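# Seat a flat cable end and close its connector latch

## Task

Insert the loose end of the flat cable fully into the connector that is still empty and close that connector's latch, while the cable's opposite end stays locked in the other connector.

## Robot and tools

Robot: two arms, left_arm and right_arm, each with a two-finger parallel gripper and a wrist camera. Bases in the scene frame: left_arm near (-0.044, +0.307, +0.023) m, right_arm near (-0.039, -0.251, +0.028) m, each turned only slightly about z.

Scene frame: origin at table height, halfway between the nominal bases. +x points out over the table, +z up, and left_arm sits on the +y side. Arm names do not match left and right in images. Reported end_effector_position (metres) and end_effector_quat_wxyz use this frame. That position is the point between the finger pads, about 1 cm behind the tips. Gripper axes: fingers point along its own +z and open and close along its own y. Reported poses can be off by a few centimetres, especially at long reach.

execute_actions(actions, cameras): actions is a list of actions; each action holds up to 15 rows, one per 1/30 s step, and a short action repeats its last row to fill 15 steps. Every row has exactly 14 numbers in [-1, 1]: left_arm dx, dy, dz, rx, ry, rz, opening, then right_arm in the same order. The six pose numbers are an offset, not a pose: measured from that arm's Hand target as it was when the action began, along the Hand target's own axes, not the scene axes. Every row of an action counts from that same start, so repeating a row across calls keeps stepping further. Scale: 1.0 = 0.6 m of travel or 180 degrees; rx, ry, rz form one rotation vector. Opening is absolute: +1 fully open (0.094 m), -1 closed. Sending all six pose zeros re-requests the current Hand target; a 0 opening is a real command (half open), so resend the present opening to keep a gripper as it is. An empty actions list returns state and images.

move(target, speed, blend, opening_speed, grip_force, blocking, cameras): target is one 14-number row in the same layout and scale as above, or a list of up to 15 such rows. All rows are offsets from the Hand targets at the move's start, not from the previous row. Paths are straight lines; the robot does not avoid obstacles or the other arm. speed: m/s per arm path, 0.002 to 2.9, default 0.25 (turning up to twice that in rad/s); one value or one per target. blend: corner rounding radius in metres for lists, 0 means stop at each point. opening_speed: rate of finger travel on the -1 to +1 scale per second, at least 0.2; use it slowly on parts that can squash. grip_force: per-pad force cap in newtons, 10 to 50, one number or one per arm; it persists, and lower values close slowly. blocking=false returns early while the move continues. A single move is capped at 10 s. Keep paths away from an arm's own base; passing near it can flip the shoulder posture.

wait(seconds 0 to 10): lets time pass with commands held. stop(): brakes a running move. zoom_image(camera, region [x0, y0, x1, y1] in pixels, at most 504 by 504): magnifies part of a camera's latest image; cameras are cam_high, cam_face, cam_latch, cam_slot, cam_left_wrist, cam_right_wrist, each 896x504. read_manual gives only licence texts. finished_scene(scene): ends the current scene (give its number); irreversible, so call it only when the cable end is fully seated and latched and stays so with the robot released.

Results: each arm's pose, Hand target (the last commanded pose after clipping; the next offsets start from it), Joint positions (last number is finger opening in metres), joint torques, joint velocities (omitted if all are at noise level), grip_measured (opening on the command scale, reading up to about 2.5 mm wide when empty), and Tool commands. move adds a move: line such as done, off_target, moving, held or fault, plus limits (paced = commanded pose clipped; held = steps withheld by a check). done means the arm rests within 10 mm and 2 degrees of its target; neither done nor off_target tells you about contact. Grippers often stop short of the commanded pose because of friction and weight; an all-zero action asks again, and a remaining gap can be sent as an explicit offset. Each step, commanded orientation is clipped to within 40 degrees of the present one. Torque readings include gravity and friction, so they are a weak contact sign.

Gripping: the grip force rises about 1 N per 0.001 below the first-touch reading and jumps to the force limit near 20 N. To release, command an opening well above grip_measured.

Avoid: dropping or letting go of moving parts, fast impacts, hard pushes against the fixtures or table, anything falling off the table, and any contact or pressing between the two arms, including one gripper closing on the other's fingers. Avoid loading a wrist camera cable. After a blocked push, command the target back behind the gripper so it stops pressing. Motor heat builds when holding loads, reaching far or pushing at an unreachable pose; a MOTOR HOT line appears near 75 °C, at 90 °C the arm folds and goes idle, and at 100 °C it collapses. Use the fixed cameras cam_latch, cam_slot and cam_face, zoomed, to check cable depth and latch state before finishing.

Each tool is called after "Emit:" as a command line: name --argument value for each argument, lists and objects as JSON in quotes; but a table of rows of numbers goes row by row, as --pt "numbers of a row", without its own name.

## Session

Emit:
execute_actions --actions '[]'

Emit:
zoom_image --camera "cam_slot" --region '[300, 180, 700, 504]'

Emit:
zoom_image --camera "cam_latch" --region '[280, 180, 540, 400]'

Scene clock: 0.00 s.
left_arm: end_effector_position=(+0.2255, +0.1910, +0.4409) grip_measured=+1.000 end_effector_quat_wxyz=(+0.727, +0.152, +0.662, -0.097) | right_arm: end_effector_position=(+0.2401, -0.1383, +0.3887) grip_measured=+1.000 end_effector_quat_wxyz=(+0.572, -0.009, +0.764, +0.298)
Joint positions: left_arm=[-0.463 0.695 0.91 -0.139 -0.136 0.104 0.094] | right_arm=[0.201 0.752 0.939 -0.363 -0.264 0.422 0.094]
Joint velocities: within noise
Joint torques (N m): no reading
Heat: left arm: 28 °C; right arm: 28 °C.
Hand target: left_arm +0.2224, +0.1927, +0.4506; +0.736, +0.149, +0.653, -0.100 | right_arm +0.2381, -0.1387, +0.3952; +0.578, -0.012, +0.759, +0.298
Tool commands: left_gripper/opening=+1.0 right_gripper/opening=+1.0
camera_calibration:
cam_slot: T_world_to_cam=[[-0.724613, 0.68855, 0.0288813, 0.119905], [0.417239, 0.471675, -0.776811, -0.0475106], [-0.548496, -0.550837, -0.629072, 0.340394], [0, 0, 0, 1]] pos_world=[0.293413, 0.127351, 0.173763]
cam_left_wrist: T_world_to_cam=[[-0.348559, -0.930689, -0.111015, 0.304817], [-0.280398, 0.21656, -0.935136, 0.47334], [0.894362, -0.294821, -0.336447, 0.0969265], [0, 0, 0, 1]] pos_world=[0.152283, 0.20976, 0.509087]
cam_right_wrist: T_world_to_cam=[[0.365556, -0.839393, -0.40223, -0.0515183], [-0.682631, 0.0520021, -0.728911, 0.490187], [0.632759, 0.541032, -0.553986, 0.22925], [0, 0, 0, 1]] pos_world=[0.20839, -0.192766, 0.463581]

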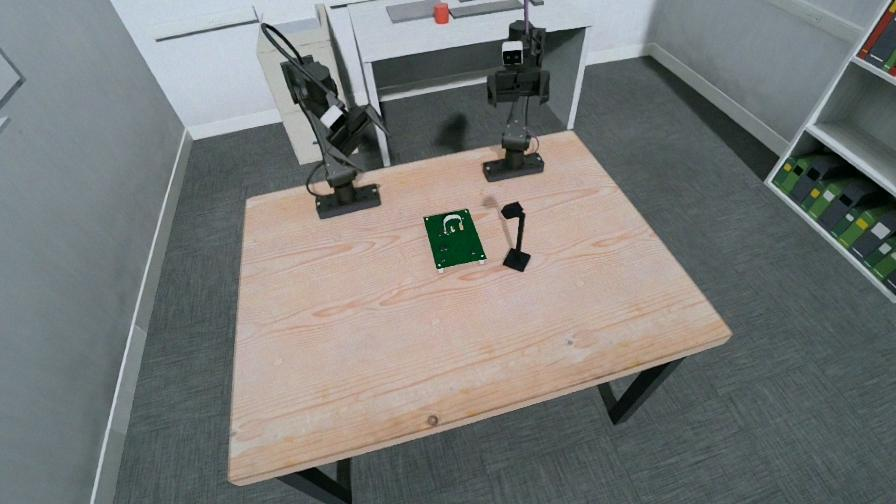

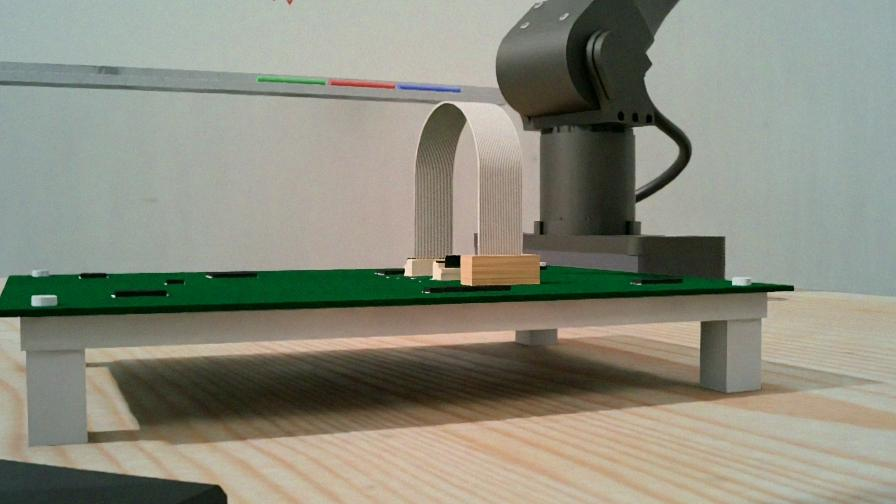

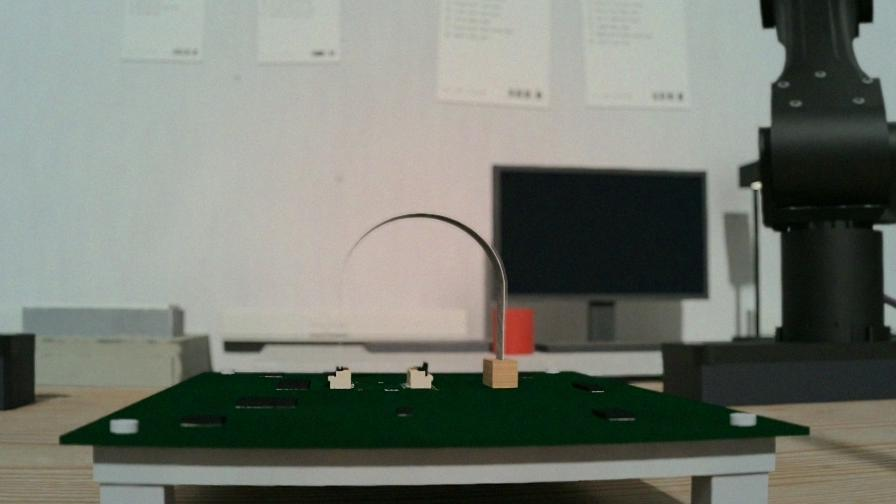

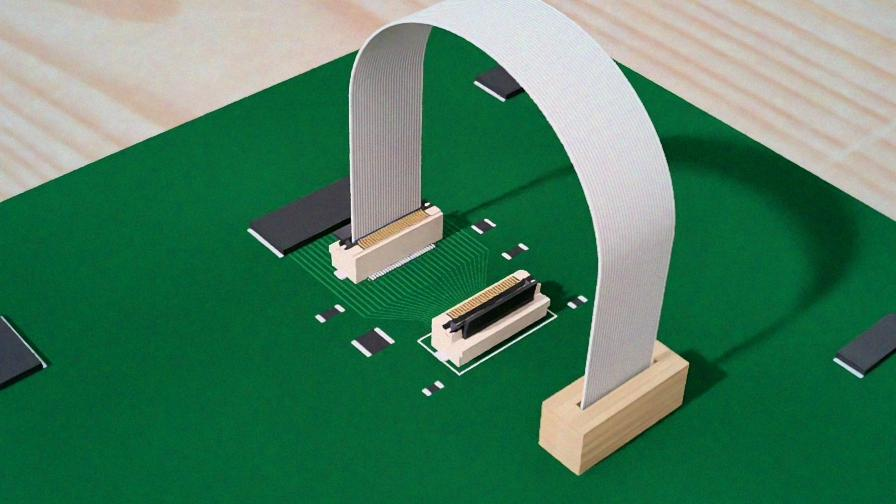

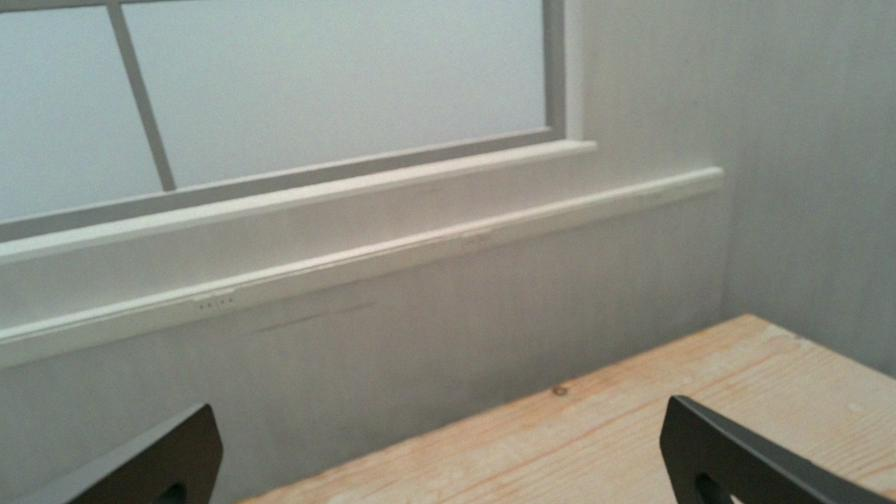

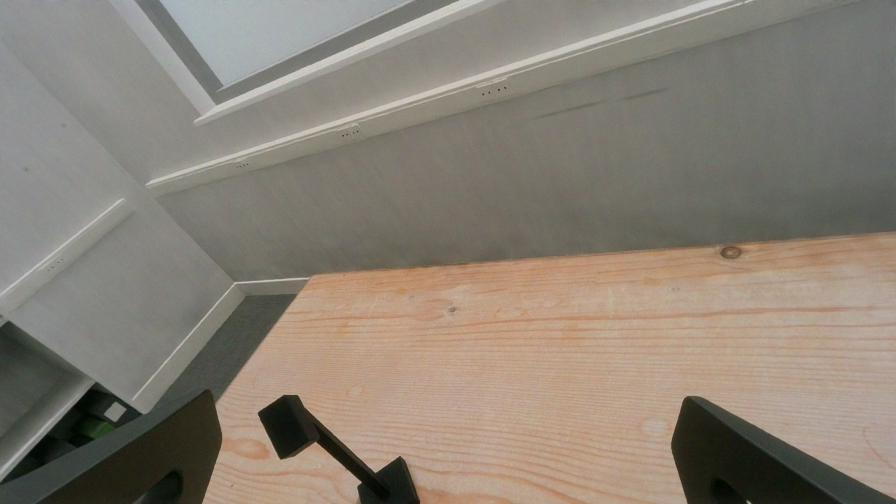

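Scaled by 1.260 from the camera's 896x504 image, which has a finer 1280x720 frame.

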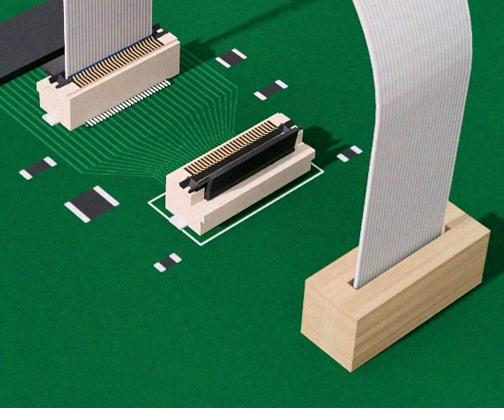

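Scaled by 1.938 from the camera's 896x504 image, which has a finer 1280x720 frame.

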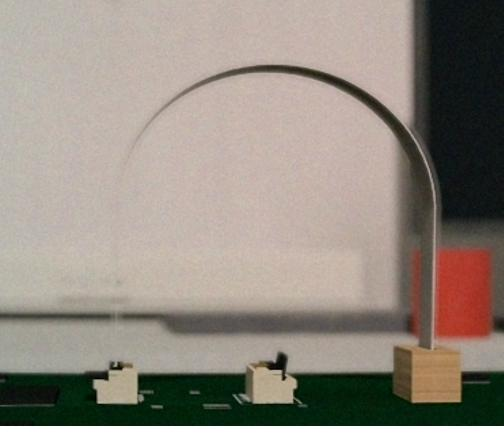

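Emit:
move --target '[0.0173,0.2762,-0.0715,-0.1893,0.017,0.0196,1,0.5454,0.1765,0.0164,0.1860,0.0718,-0.0844,-0.3]' --speed 0.12 --cameras '["cam_high","cam_latch","cam_slot","cam_right_wrist"]'

Scene clock: 11.53 s.
left_arm: end_effector_position=(+0.2422, +0.3631, +0.4381) grip_measured=+1.000 end_effector_quat_wxyz=(+0.719, -0.050, +0.682, +0.122) | right_arm: end_effector_position=(+0.1001, +0.0543, +0.1470) grip_measured=-0.297 end_effector_quat_wxyz=(+0.495, +0.021, +0.868, -0.016)
Joint positions: left_arm=[0.134 0.687 0.91 -0.159 -0.14 0.104 0.094] | right_arm=[1.595 1.848 1.232 -1.127 1.028 1.764 0.033]
Joint torques (N m): left_arm=[0.36 0.51 8.85 2.14 0.07 -0.03] | right_arm=[0.38 -5.55 8.64 0.05 0.81 0.11]
Heat: left arm: 29 °C; right arm: 29 °C.
Hand target: left_arm +0.2403, +0.3632, +0.4505; +0.732, -0.051, +0.668, +0.122 | right_arm +0.0999, +0.0599, +0.1503; +0.503, +0.023, +0.864, -0.013
Off the commanded pose: left_arm 0.013 m, 2 deg | right_arm 0.007 m, 1 deg.
move: off_target (left_arm)
camera_calibration:
cam_slot: T_world_to_cam=[[-0.724613, 0.68855, 0.0288813, 0.119905], [0.417239, 0.471675, -0.776811, -0.0475106], [-0.548496, -0.550837, -0.629072, 0.340394], [0, 0, 0, 1]] pos_world=[0.293413, 0.127351, 0.173763]
cam_right_wrist: T_world_to_cam=[[-0.0333122, -0.998258, 0.0487041, 0.0463772], [-0.83986, 0.00154363, -0.542802, 0.199542], [0.541781, -0.0589865, -0.838448, 0.163261], [0, 0, 0, 1]] pos_world=[0.0806808, 0.0556186, 0.242939]
Images, in order (width x height): cam_high 896x504, cam_latch 896x504, cam_slot 896x504, cam_right_wrist 896x504.

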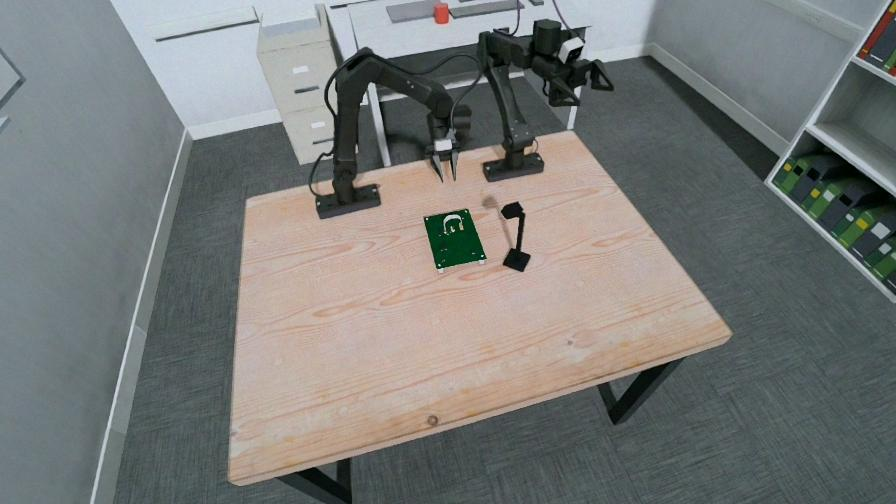

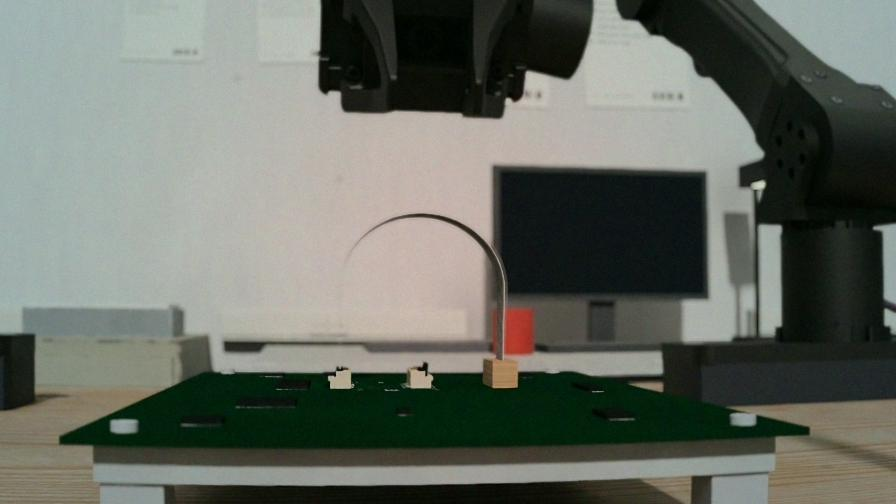

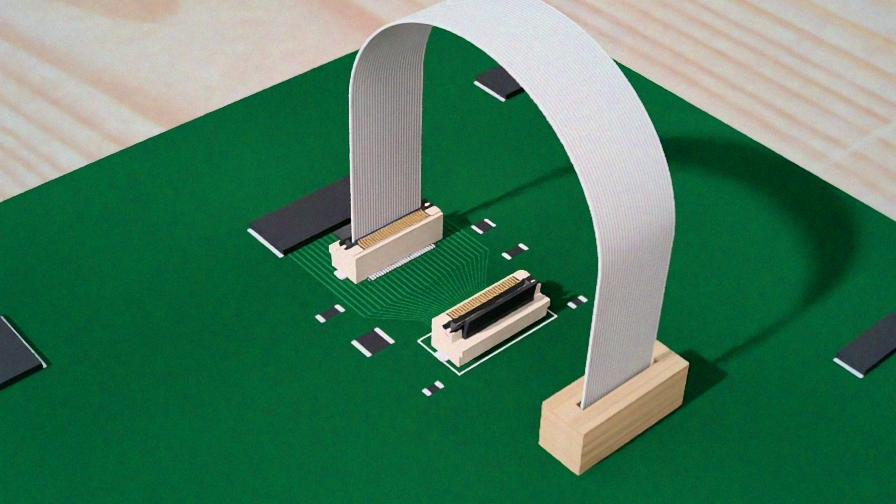

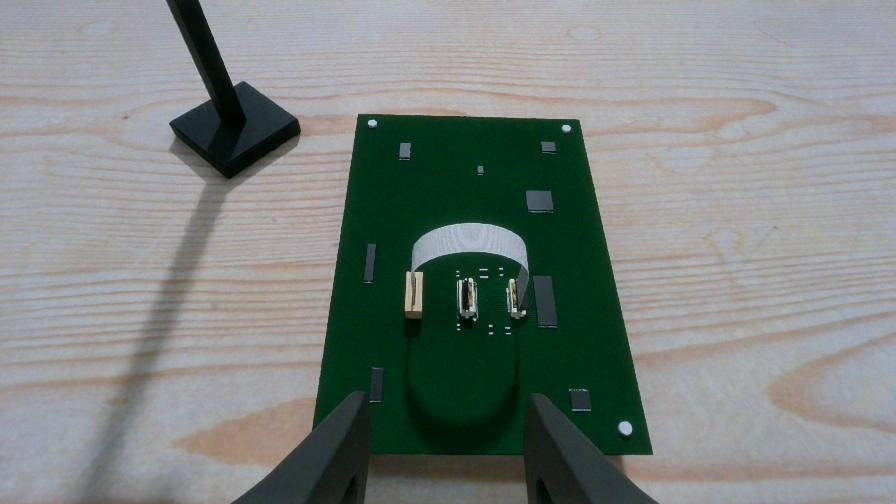

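Emit:
zoom_image --camera "cam_right_wrist" --region '[380, 210, 580, 350]'

Scaled by 2.520 from the camera's 896x504 image, which has a finer 1280x720 frame.

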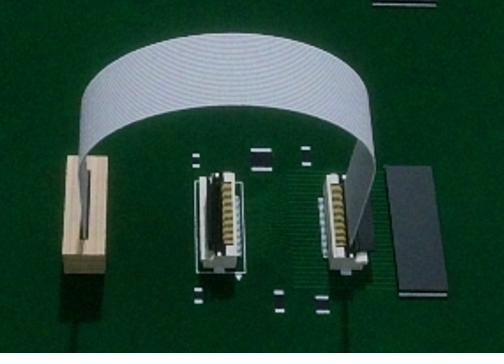

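Emit:
move --target '[0,0,0,0,0,0,1,0.0553,0.0247,0.0453,0,0,0,-0.3]' --speed 0.06 --cameras '["cam_latch","cam_face","cam_right_wrist"]'

Scene clock: 15.93 s.
left_arm: end_effector_position=(+0.2422, +0.3631, +0.4381) grip_measured=+1.000 end_effector_quat_wxyz=(+0.719, -0.050, +0.682, +0.122) | right_arm: end_effector_position=(+0.1034, +0.0763, +0.1116) grip_measured=-0.297 end_effector_quat_wxyz=(+0.494, +0.027, +0.869, -0.004)
Joint positions: left_arm=[0.134 0.687 0.91 -0.159 -0.14 0.104 0.094] | right_arm=[1.582 1.956 1.232 -0.968 1.028 1.735 0.033]
Joint torques (N m): left_arm=[0.4 0.51 8.87 2.16 0.07 -0.03] | right_arm=[-0.87 -6.35 5.33 0.32 0.86 -0.06]
Heat: left arm: 29 °C; right arm: 29 °C.
Hand target: left_arm +0.2403, +0.3632, +0.4505; +0.732, -0.051, +0.668, +0.122 | right_arm +0.1081, +0.0743, +0.1081; +0.504, +0.023, +0.864, -0.013
Off the commanded pose: left_arm 0.013 m, 2 deg | right_arm 0.006 m, 2 deg.
move: off_target (left_arm)
camera_calibration:
cam_right_wrist: T_world_to_cam=[[-0.0315607, -0.999237, 0.0230281, 0.0730069], [-0.841651, 0.0141424, -0.539837, 0.181952], [0.539099, -0.0364192, -0.841455, 0.131993], [0, 0, 0, 1]] pos_world=[0.0842869, 0.075185, 0.20761]
Images, in order (width x height): cam_face 896x504, cam_latch 896x504, cam_right_wrist 896x504.

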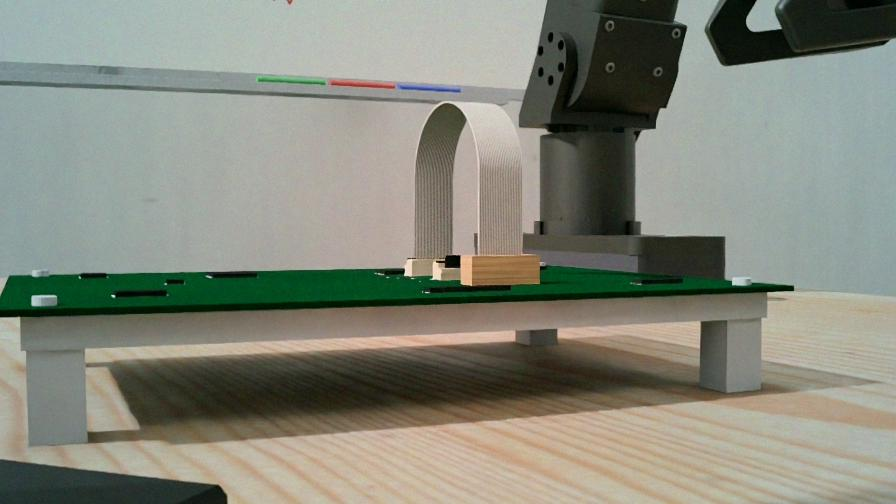

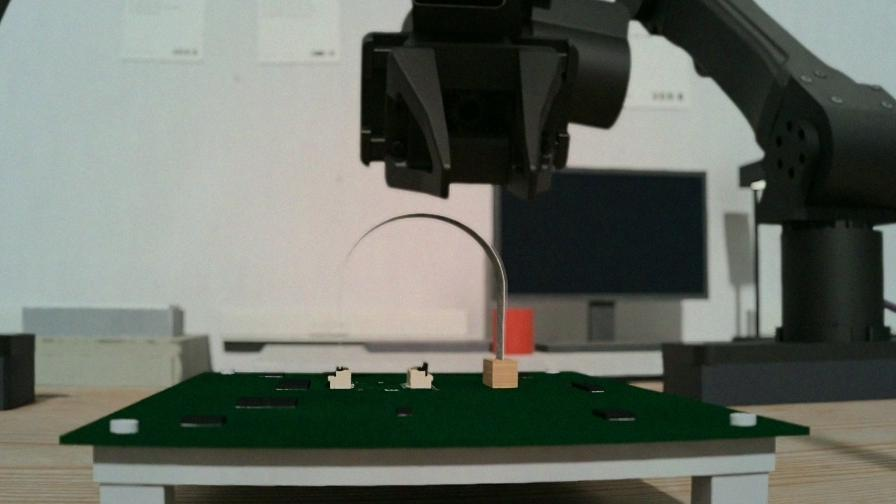

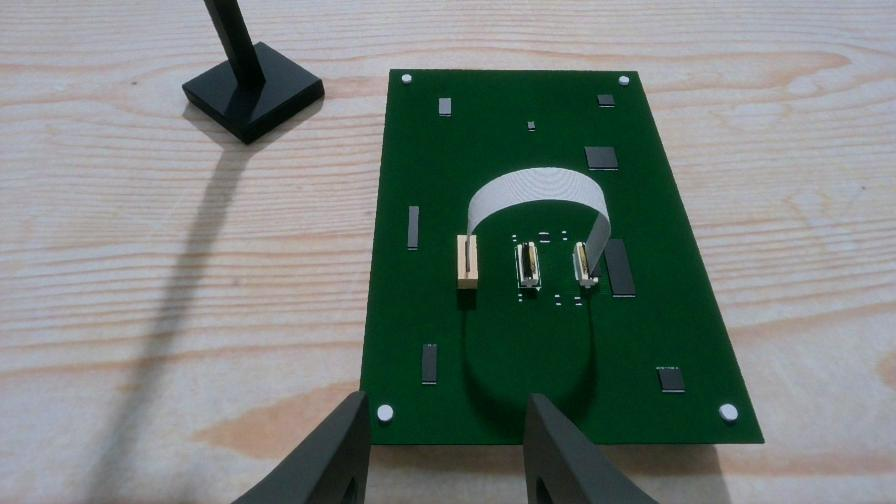

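Emit:
move --target '[0,0,0,0,0,0,1,-0.0075,-0.0087,0.162,0,0,0,-0.3]' --speed 0.05 --cameras '["cam_latch","cam_face","cam_slot"]'

Scene clock: 19.77 s.
left_arm: end_effector_position=(+0.2422, +0.3631, +0.4381) grip_measured=+1.000 end_effector_quat_wxyz=(+0.719, -0.050, +0.682, +0.122) | right_arm: end_effector_position=(+0.1920, +0.0702, +0.0711) grip_measured=-0.297 end_effector_quat_wxyz=(+0.499, +0.027, +0.866, +0.001)
Joint positions: left_arm=[0.134 0.687 0.91 -0.159 -0.14 0.104 0.094] | right_arm=[1.318 1.956 1.013 -0.297 1.01 1.219 0.033]
Joint torques (N m): left_arm=[0.35 0.55 8.81 2.15 0.08 -0.02] | right_arm=[-0.61 -6.05 5.03 0.92 0.77 -0.07]
Heat: left arm: 30 °C; right arm: 29 °C.
Hand target: left_arm +0.2403, +0.3632, +0.4505; +0.732, -0.051, +0.668, +0.122 | right_arm +0.1944, +0.0647, +0.0642; +0.504, +0.023, +0.864, -0.013
Off the commanded pose: left_arm 0.013 m, 2 deg | right_arm 0.009 m, 2 deg.
move: off_target (left_arm)
camera_calibration:
cam_slot: T_world_to_cam=[[-0.724613, 0.68855, 0.0288813, 0.119905], [0.417239, 0.471675, -0.776811, -0.0475106], [-0.548496, -0.550837, -0.629072, 0.340394], [0, 0, 0, 1]] pos_world=[0.293413, 0.127351, 0.173763]
Images, in order (width x height): cam_face 896x504, cam_latch 896x504, cam_slot 896x504.

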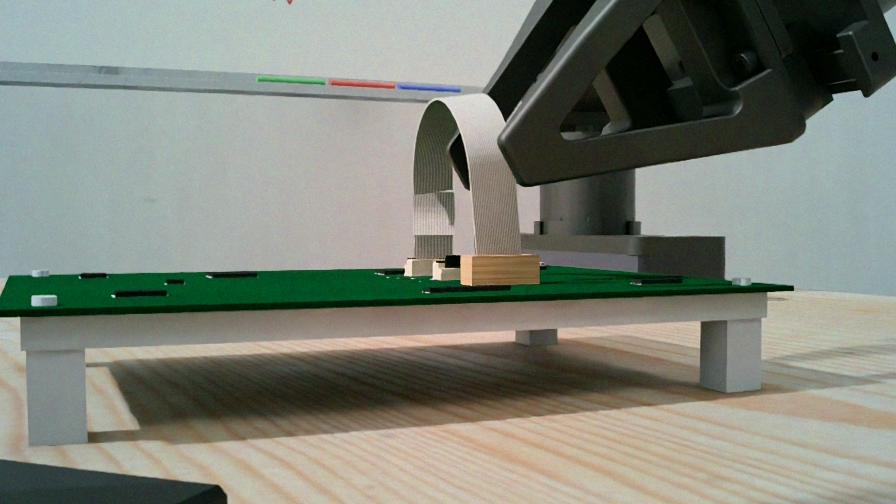

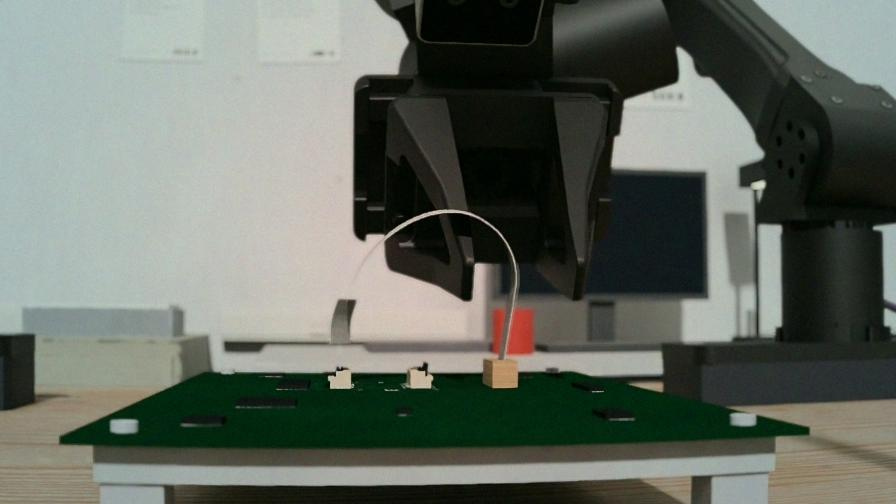

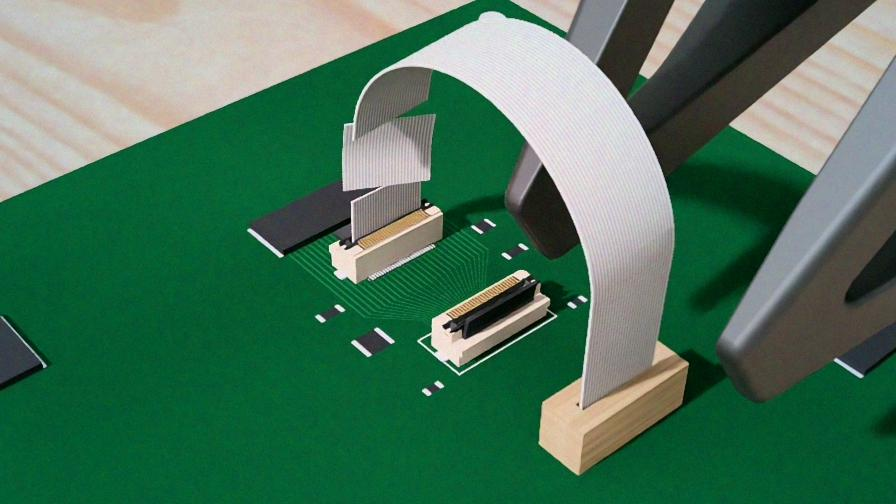

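Emit:
move --target '[0,0,0,0,0,0,1,0,0,0,0,0,0,-0.65]' --speed 0.05 --opening_speed 0.3 --cameras '["cam_latch","cam_face","cam_slot"]'

Scene clock: 23.10 s.
left_arm: end_effector_position=(+0.2422, +0.3631, +0.4381) grip_measured=+1.000 end_effector_quat_wxyz=(+0.719, -0.050, +0.682, +0.122) | right_arm: end_effector_position=(+0.1920, +0.0704, +0.0711) grip_measured=-0.647 end_effector_quat_wxyz=(+0.498, +0.027, +0.866, +0.001)
Joint positions: left_arm=[0.134 0.687 0.91 -0.159 -0.14 0.104 0.094] | right_arm=[1.318 1.956 1.013 -0.295 1.01 1.217 0.017]
Joint torques (N m): left_arm=[0.35 0.53 8.85 2.15 0.07 -0.03] | right_arm=[-0.64 -6.11 5.05 0.92 0.76 -0.07]
Heat: left arm: 30 °C; right arm: 29 °C.
Hand target: left_arm +0.2403, +0.3632, +0.4505; +0.732, -0.051, +0.668, +0.122 | right_arm +0.1944, +0.0647, +0.0642; +0.503, +0.023, +0.864, -0.013
Off the commanded pose: left_arm 0.013 m, 2 deg | right_arm 0.009 m, 2 deg.
move: off_target (left_arm)
camera_calibration:
cam_slot: T_world_to_cam=[[-0.724613, 0.68855, 0.0288813, 0.119905], [0.417239, 0.471675, -0.776811, -0.0475106], [-0.548496, -0.550837, -0.629072, 0.340394], [0, 0, 0, 1]] pos_world=[0.293413, 0.127351, 0.173763]
Images, in order (width x height): cam_face 896x504, cam_latch 896x504, cam_slot 896x504.

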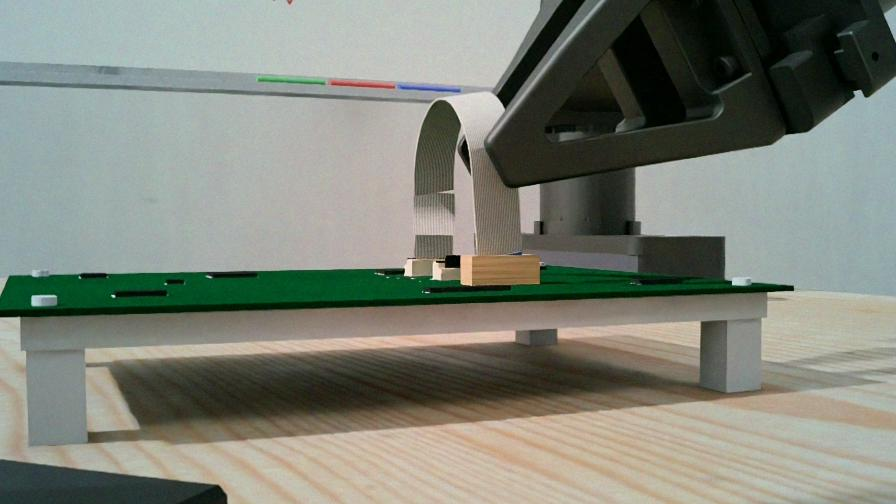

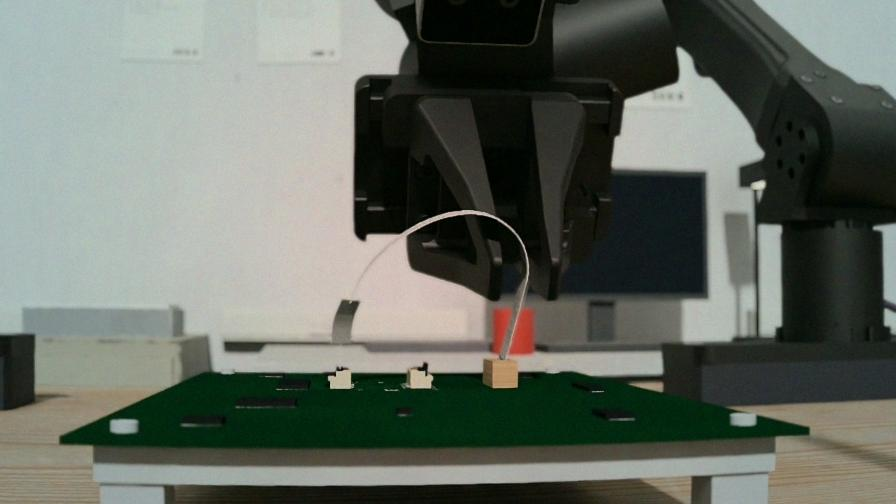

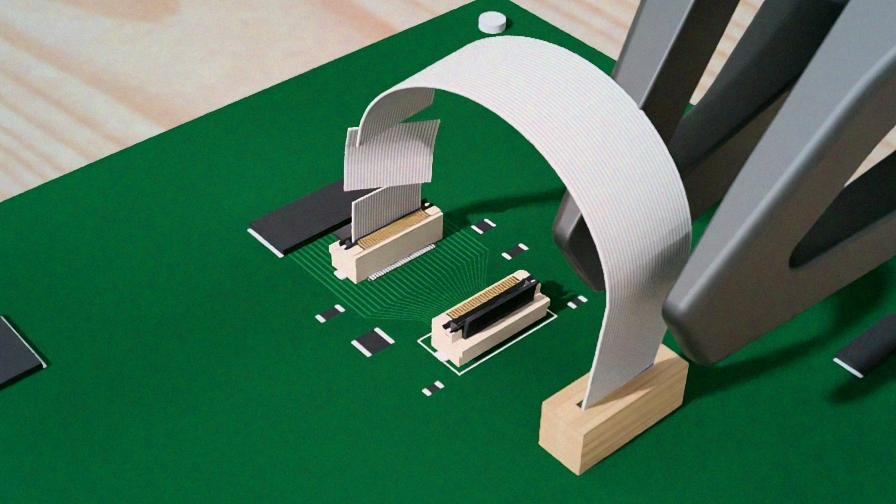

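Emit:
execute_actions --actions '[]' --cameras '["cam_right_wrist","cam_left_wrist","cam_face","cam_latch"]'

Emit:
zoom_image --camera "cam_latch" --region '[300, 190, 580, 400]'

Emit:
zoom_image --camera "cam_face" --region '[380, 80, 600, 300]'

Scene clock: 24.87 s.
left_arm: end_effector_position=(+0.2422, +0.3631, +0.4381) grip_measured=+1.000 end_effector_quat_wxyz=(+0.719, -0.050, +0.682, +0.122) | right_arm: end_effector_position=(+0.1920, +0.0704, +0.0711) grip_measured=-0.647 end_effector_quat_wxyz=(+0.498, +0.027, +0.866, +0.001)
Joint positions: left_arm=[0.134 0.687 0.91 -0.159 -0.14 0.104 0.094] | right_arm=[1.318 1.956 1.013 -0.295 1.01 1.217 0.017]
Joint velocities: within noise
Joint torques (N m): left_arm=[0.39 0.54 8.87 2.15 0.07 -0.01] | right_arm=[-0.62 -6.04 4.98 0.92 0.77 -0.07]
Heat: left arm: 30 °C; right arm: 29 °C.
Hand target: left_arm +0.2403, +0.3632, +0.4505; +0.732, -0.051, +0.668, +0.122 | right_arm +0.1944, +0.0647, +0.0642; +0.503, +0.023, +0.864, -0.013
Tool commands: left_gripper/opening=+1.0 right_gripper/opening=-0.65
Off the commanded pose: left_arm 0.013 m, 2 deg | right_arm 0.009 m, 2 deg.
camera_calibration:
cam_left_wrist: T_world_to_cam=[[0.238043, -0.964736, -0.112343, 0.341308], [-0.364702, 0.01842, -0.930942, 0.528704], [0.900182, 0.262576, -0.347456, -0.0670913], [0, 0, 0, 1]] pos_world=[0.171968, 0.33715, 0.507225]
cam_right_wrist: T_world_to_cam=[[-0.0259095, -0.99957, 0.0137541, 0.0704053], [-0.83557, 0.0141015, -0.549203, 0.234263], [0.548772, -0.0257221, -0.835576, 0.0468113], [0, 0, 0, 1]] pos_world=[0.171879, 0.0682756, 0.166804]
Images, in order (width x height): cam_face 896x504, cam_latch 896x504, cam_left_wrist 896x504, cam_right_wrist 896x504.

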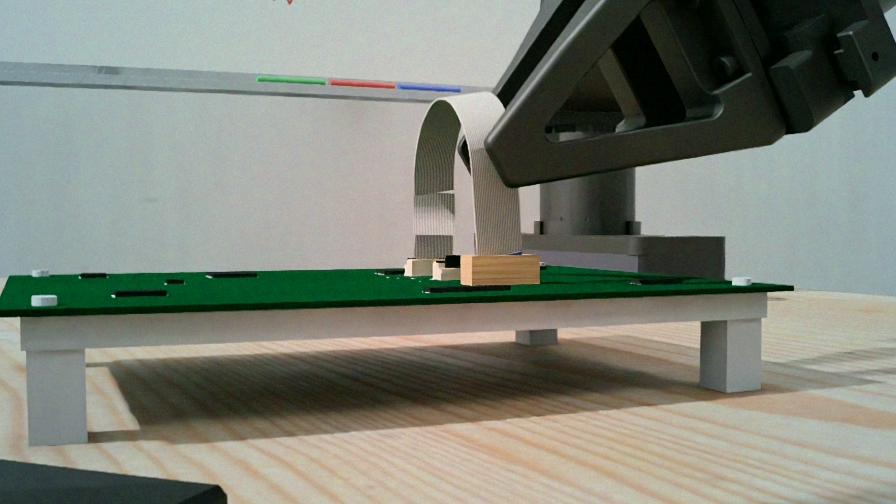

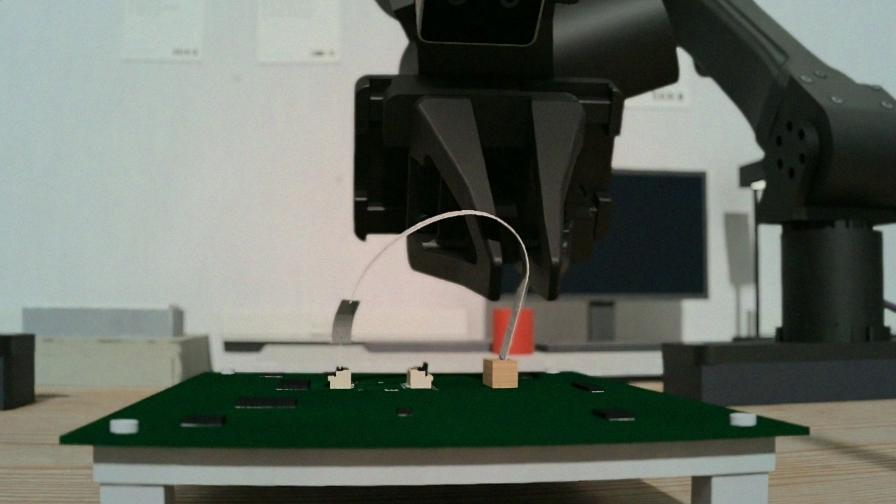

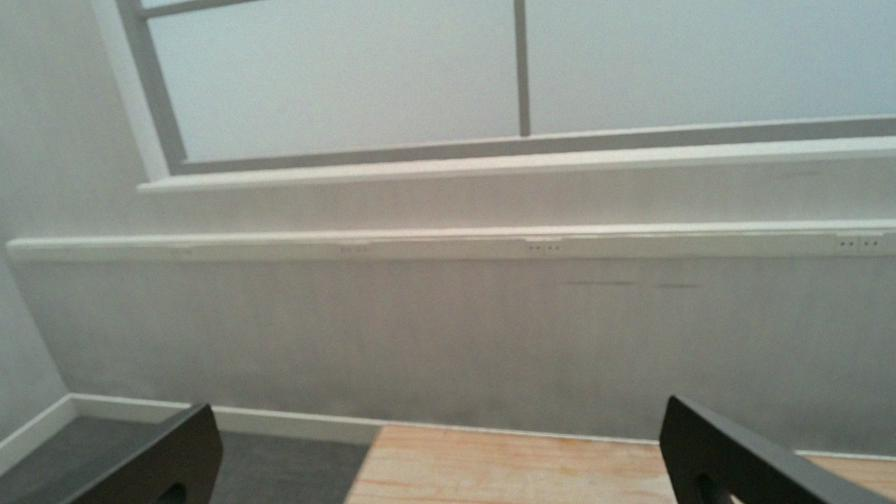

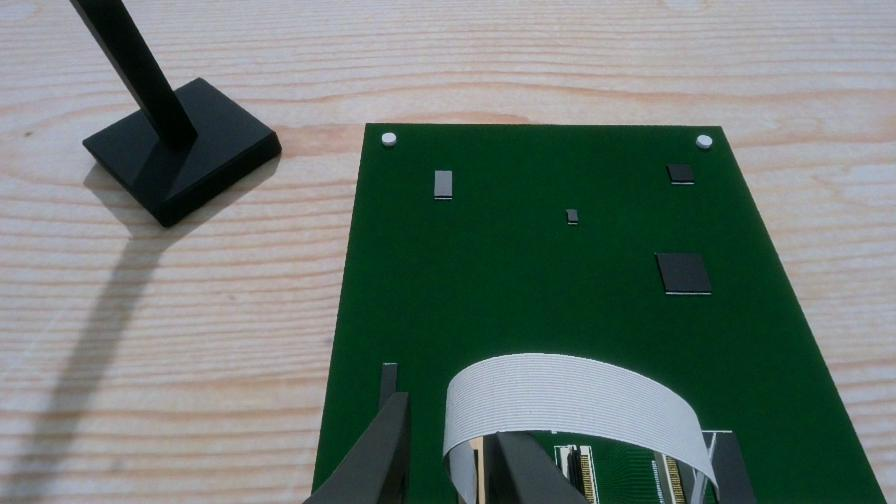

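Scaled by 1.800 from the camera's 896x504 image, which has a finer 1280x720 frame.

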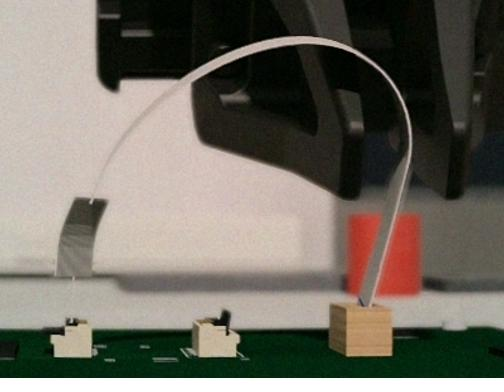

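Scaled by 2.291 from the camera's 896x504 image, which has a finer 1280x720 frame.

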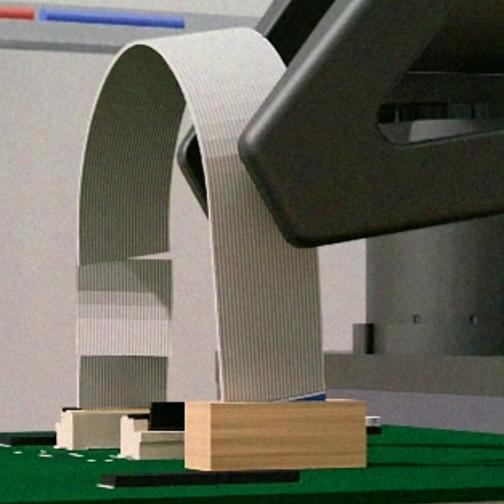

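Emit:
move --target '[0,0,0,0,0,0,1,0.0135,-0.0066,0.01,0,0,0,-0.65]' --speed 0.02 --opening_speed 0.3 --cameras '["cam_latch","cam_face","cam_slot"]'

Scene clock: 27.27 s.
left_arm: end_effector_position=(+0.2422, +0.3631, +0.4381) grip_measured=+1.000 end_effector_quat_wxyz=(+0.719, -0.050, +0.682, +0.122) | right_arm: end_effector_position=(+0.1923, +0.0667, +0.0603) grip_measured=-0.647 end_effector_quat_wxyz=(+0.499, +0.026, +0.866, +0.001)
Joint positions: left_arm=[0.134 0.687 0.91 -0.159 -0.14 0.104 0.094] | right_arm=[1.315 1.973 0.982 -0.24 1.008 1.208 0.017]
Joint torques (N m): left_arm=[0.4 0.57 8.79 2.14 0.05 -0.01] | right_arm=[-0.88 -6.06 4.89 0.91 0.76 -0.06]
Heat: left arm: 30 °C; right arm: 29 °C.
Hand target: left_arm +0.2403, +0.3632, +0.4505; +0.732, -0.051, +0.668, +0.122 | right_arm +0.1955, +0.0606, +0.0541; +0.503, +0.023, +0.864, -0.013
Off the commanded pose: left_arm 0.013 m, 2 deg | right_arm 0.009 m, 2 deg.
move: off_target (left_arm)
camera_calibration:
cam_slot: T_world_to_cam=[[-0.724613, 0.68855, 0.0288813, 0.119905], [0.417239, 0.471675, -0.776811, -0.0475106], [-0.548496, -0.550837, -0.629072, 0.340394], [0, 0, 0, 1]] pos_world=[0.293413, 0.127351, 0.173763]
Images, in order (width x height): cam_face 896x504, cam_latch 896x504, cam_slot 896x504.

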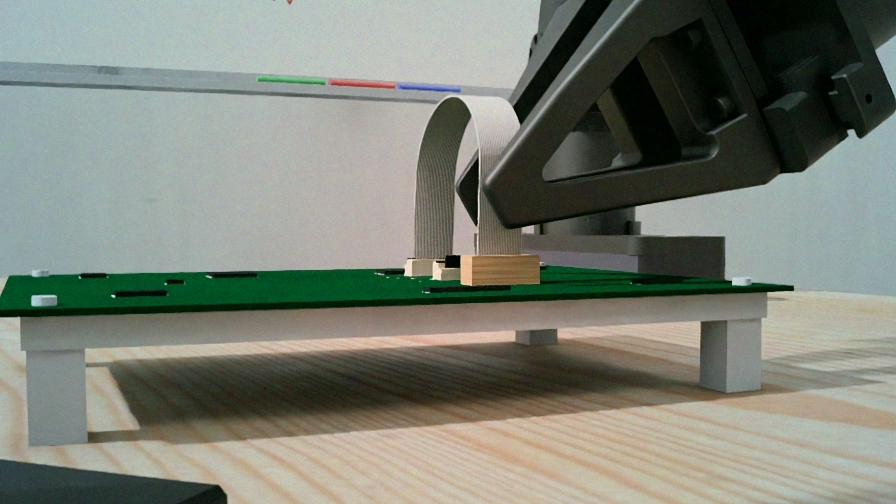

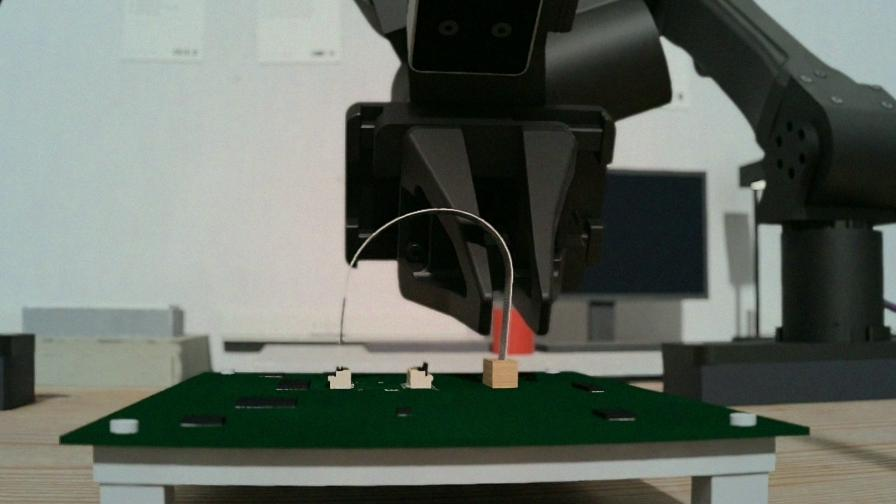

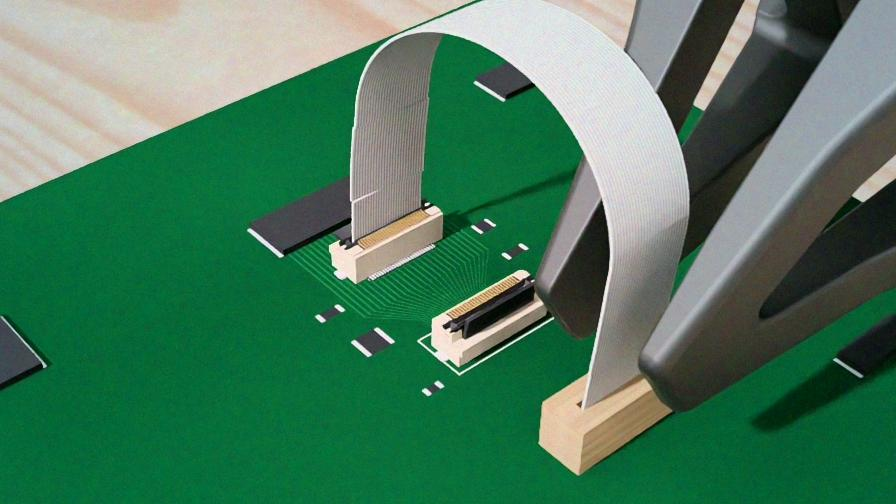

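Emit:
move --target '[0,0,0,0,0,0,1,0.0048,-0.0035,0.0078,0,0,0,-0.65]' --speed 0.02 --opening_speed 0.3 --cameras '["cam_latch","cam_face","cam_slot"]'

Emit:
zoom_image --camera "cam_latch" --region '[460, 310, 560, 400]'

Emit:
zoom_image --camera "cam_face" --region '[400, 140, 600, 300]'

Scene clock: 29.20 s.
left_arm: end_effector_position=(+0.2422, +0.3631, +0.4381) grip_measured=+1.000 end_effector_quat_wxyz=(+0.719, -0.050, +0.682, +0.122) | right_arm: end_effector_position=(+0.1950, +0.0646, +0.0555) grip_measured=-0.647 end_effector_quat_wxyz=(+0.499, +0.025, +0.866, +0.001)
Joint positions: left_arm=[0.134 0.687 0.91 -0.159 -0.14 0.104 0.094] | right_arm=[1.305 1.981 0.965 -0.202 1.006 1.191 0.017]
Joint torques (N m): left_arm=[0.39 0.55 8.83 2.15 0.07 -0.02] | right_arm=[-0.91 -6.12 4.85 0.94 0.75 -0.07]
Heat: left arm: 30 °C; right arm: 29 °C.
Hand target: left_arm +0.2403, +0.3632, +0.4505; +0.732, -0.051, +0.668, +0.122 | right_arm +0.1980, +0.0583, +0.0493; +0.503, +0.023, +0.864, -0.013
Off the commanded pose: left_arm 0.013 m, 2 deg | right_arm 0.009 m, 2 deg.
move: off_target (left_arm)
camera_calibration:
cam_slot: T_world_to_cam=[[-0.724613, 0.68855, 0.0288813, 0.119905], [0.417239, 0.471675, -0.776811, -0.0475106], [-0.548496, -0.550837, -0.629072, 0.340394], [0, 0, 0, 1]] pos_world=[0.293413, 0.127351, 0.173763]
Images, in order (width x height): cam_face 896x504, cam_latch 896x504, cam_slot 896x504.

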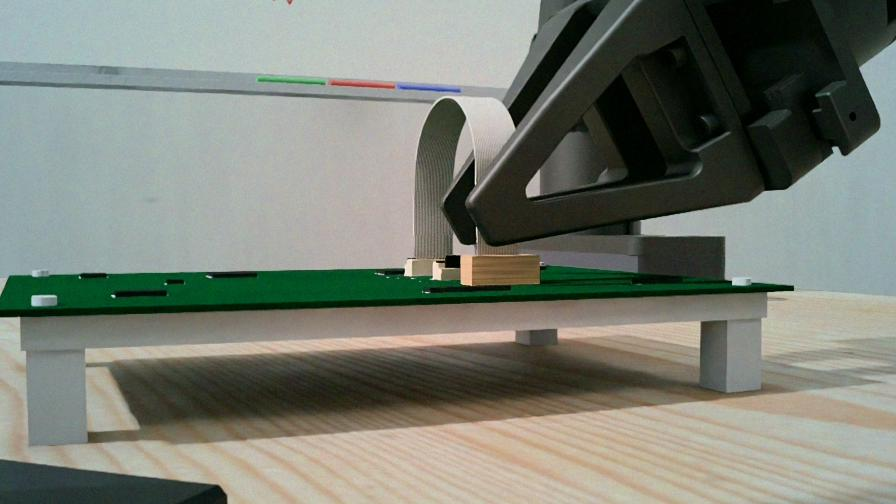

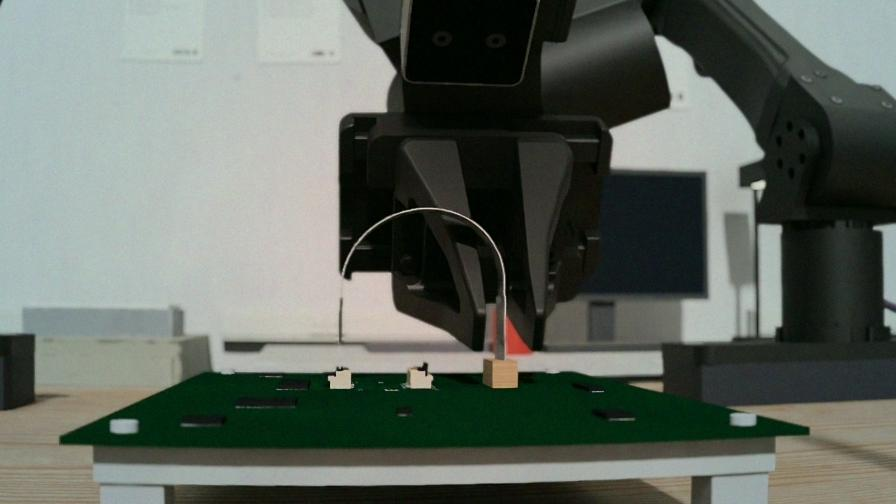

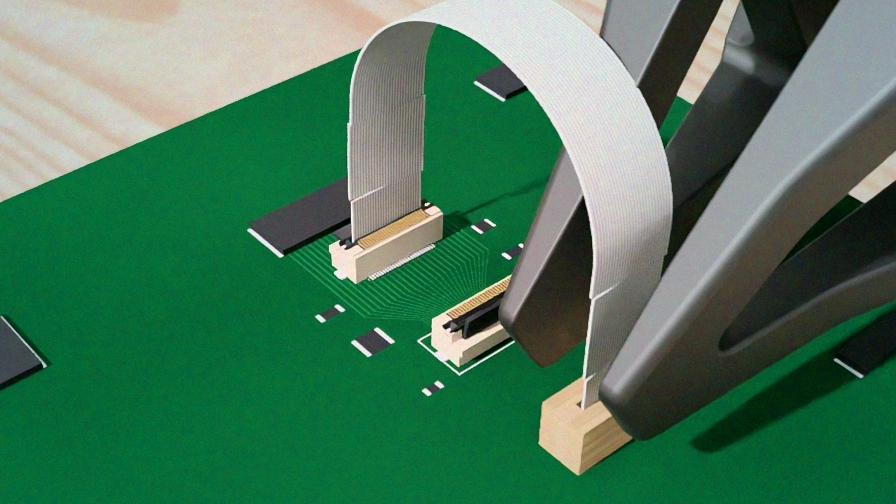

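Scaled by 5.040 from the camera's 896x504 image, which has a finer 1280x720 frame.

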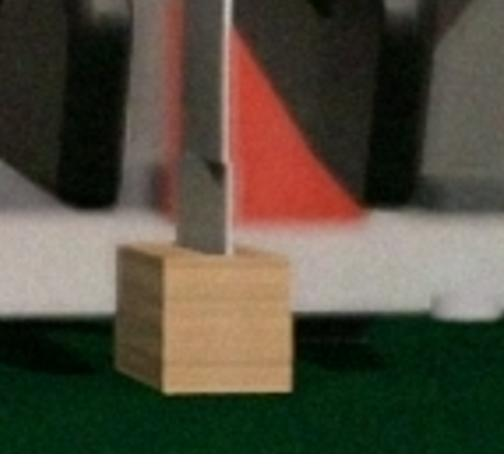

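Scaled by 2.520 from the camera's 896x504 image, which has a finer 1280x720 frame.

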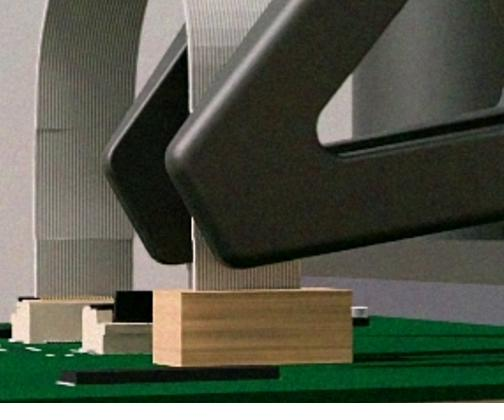

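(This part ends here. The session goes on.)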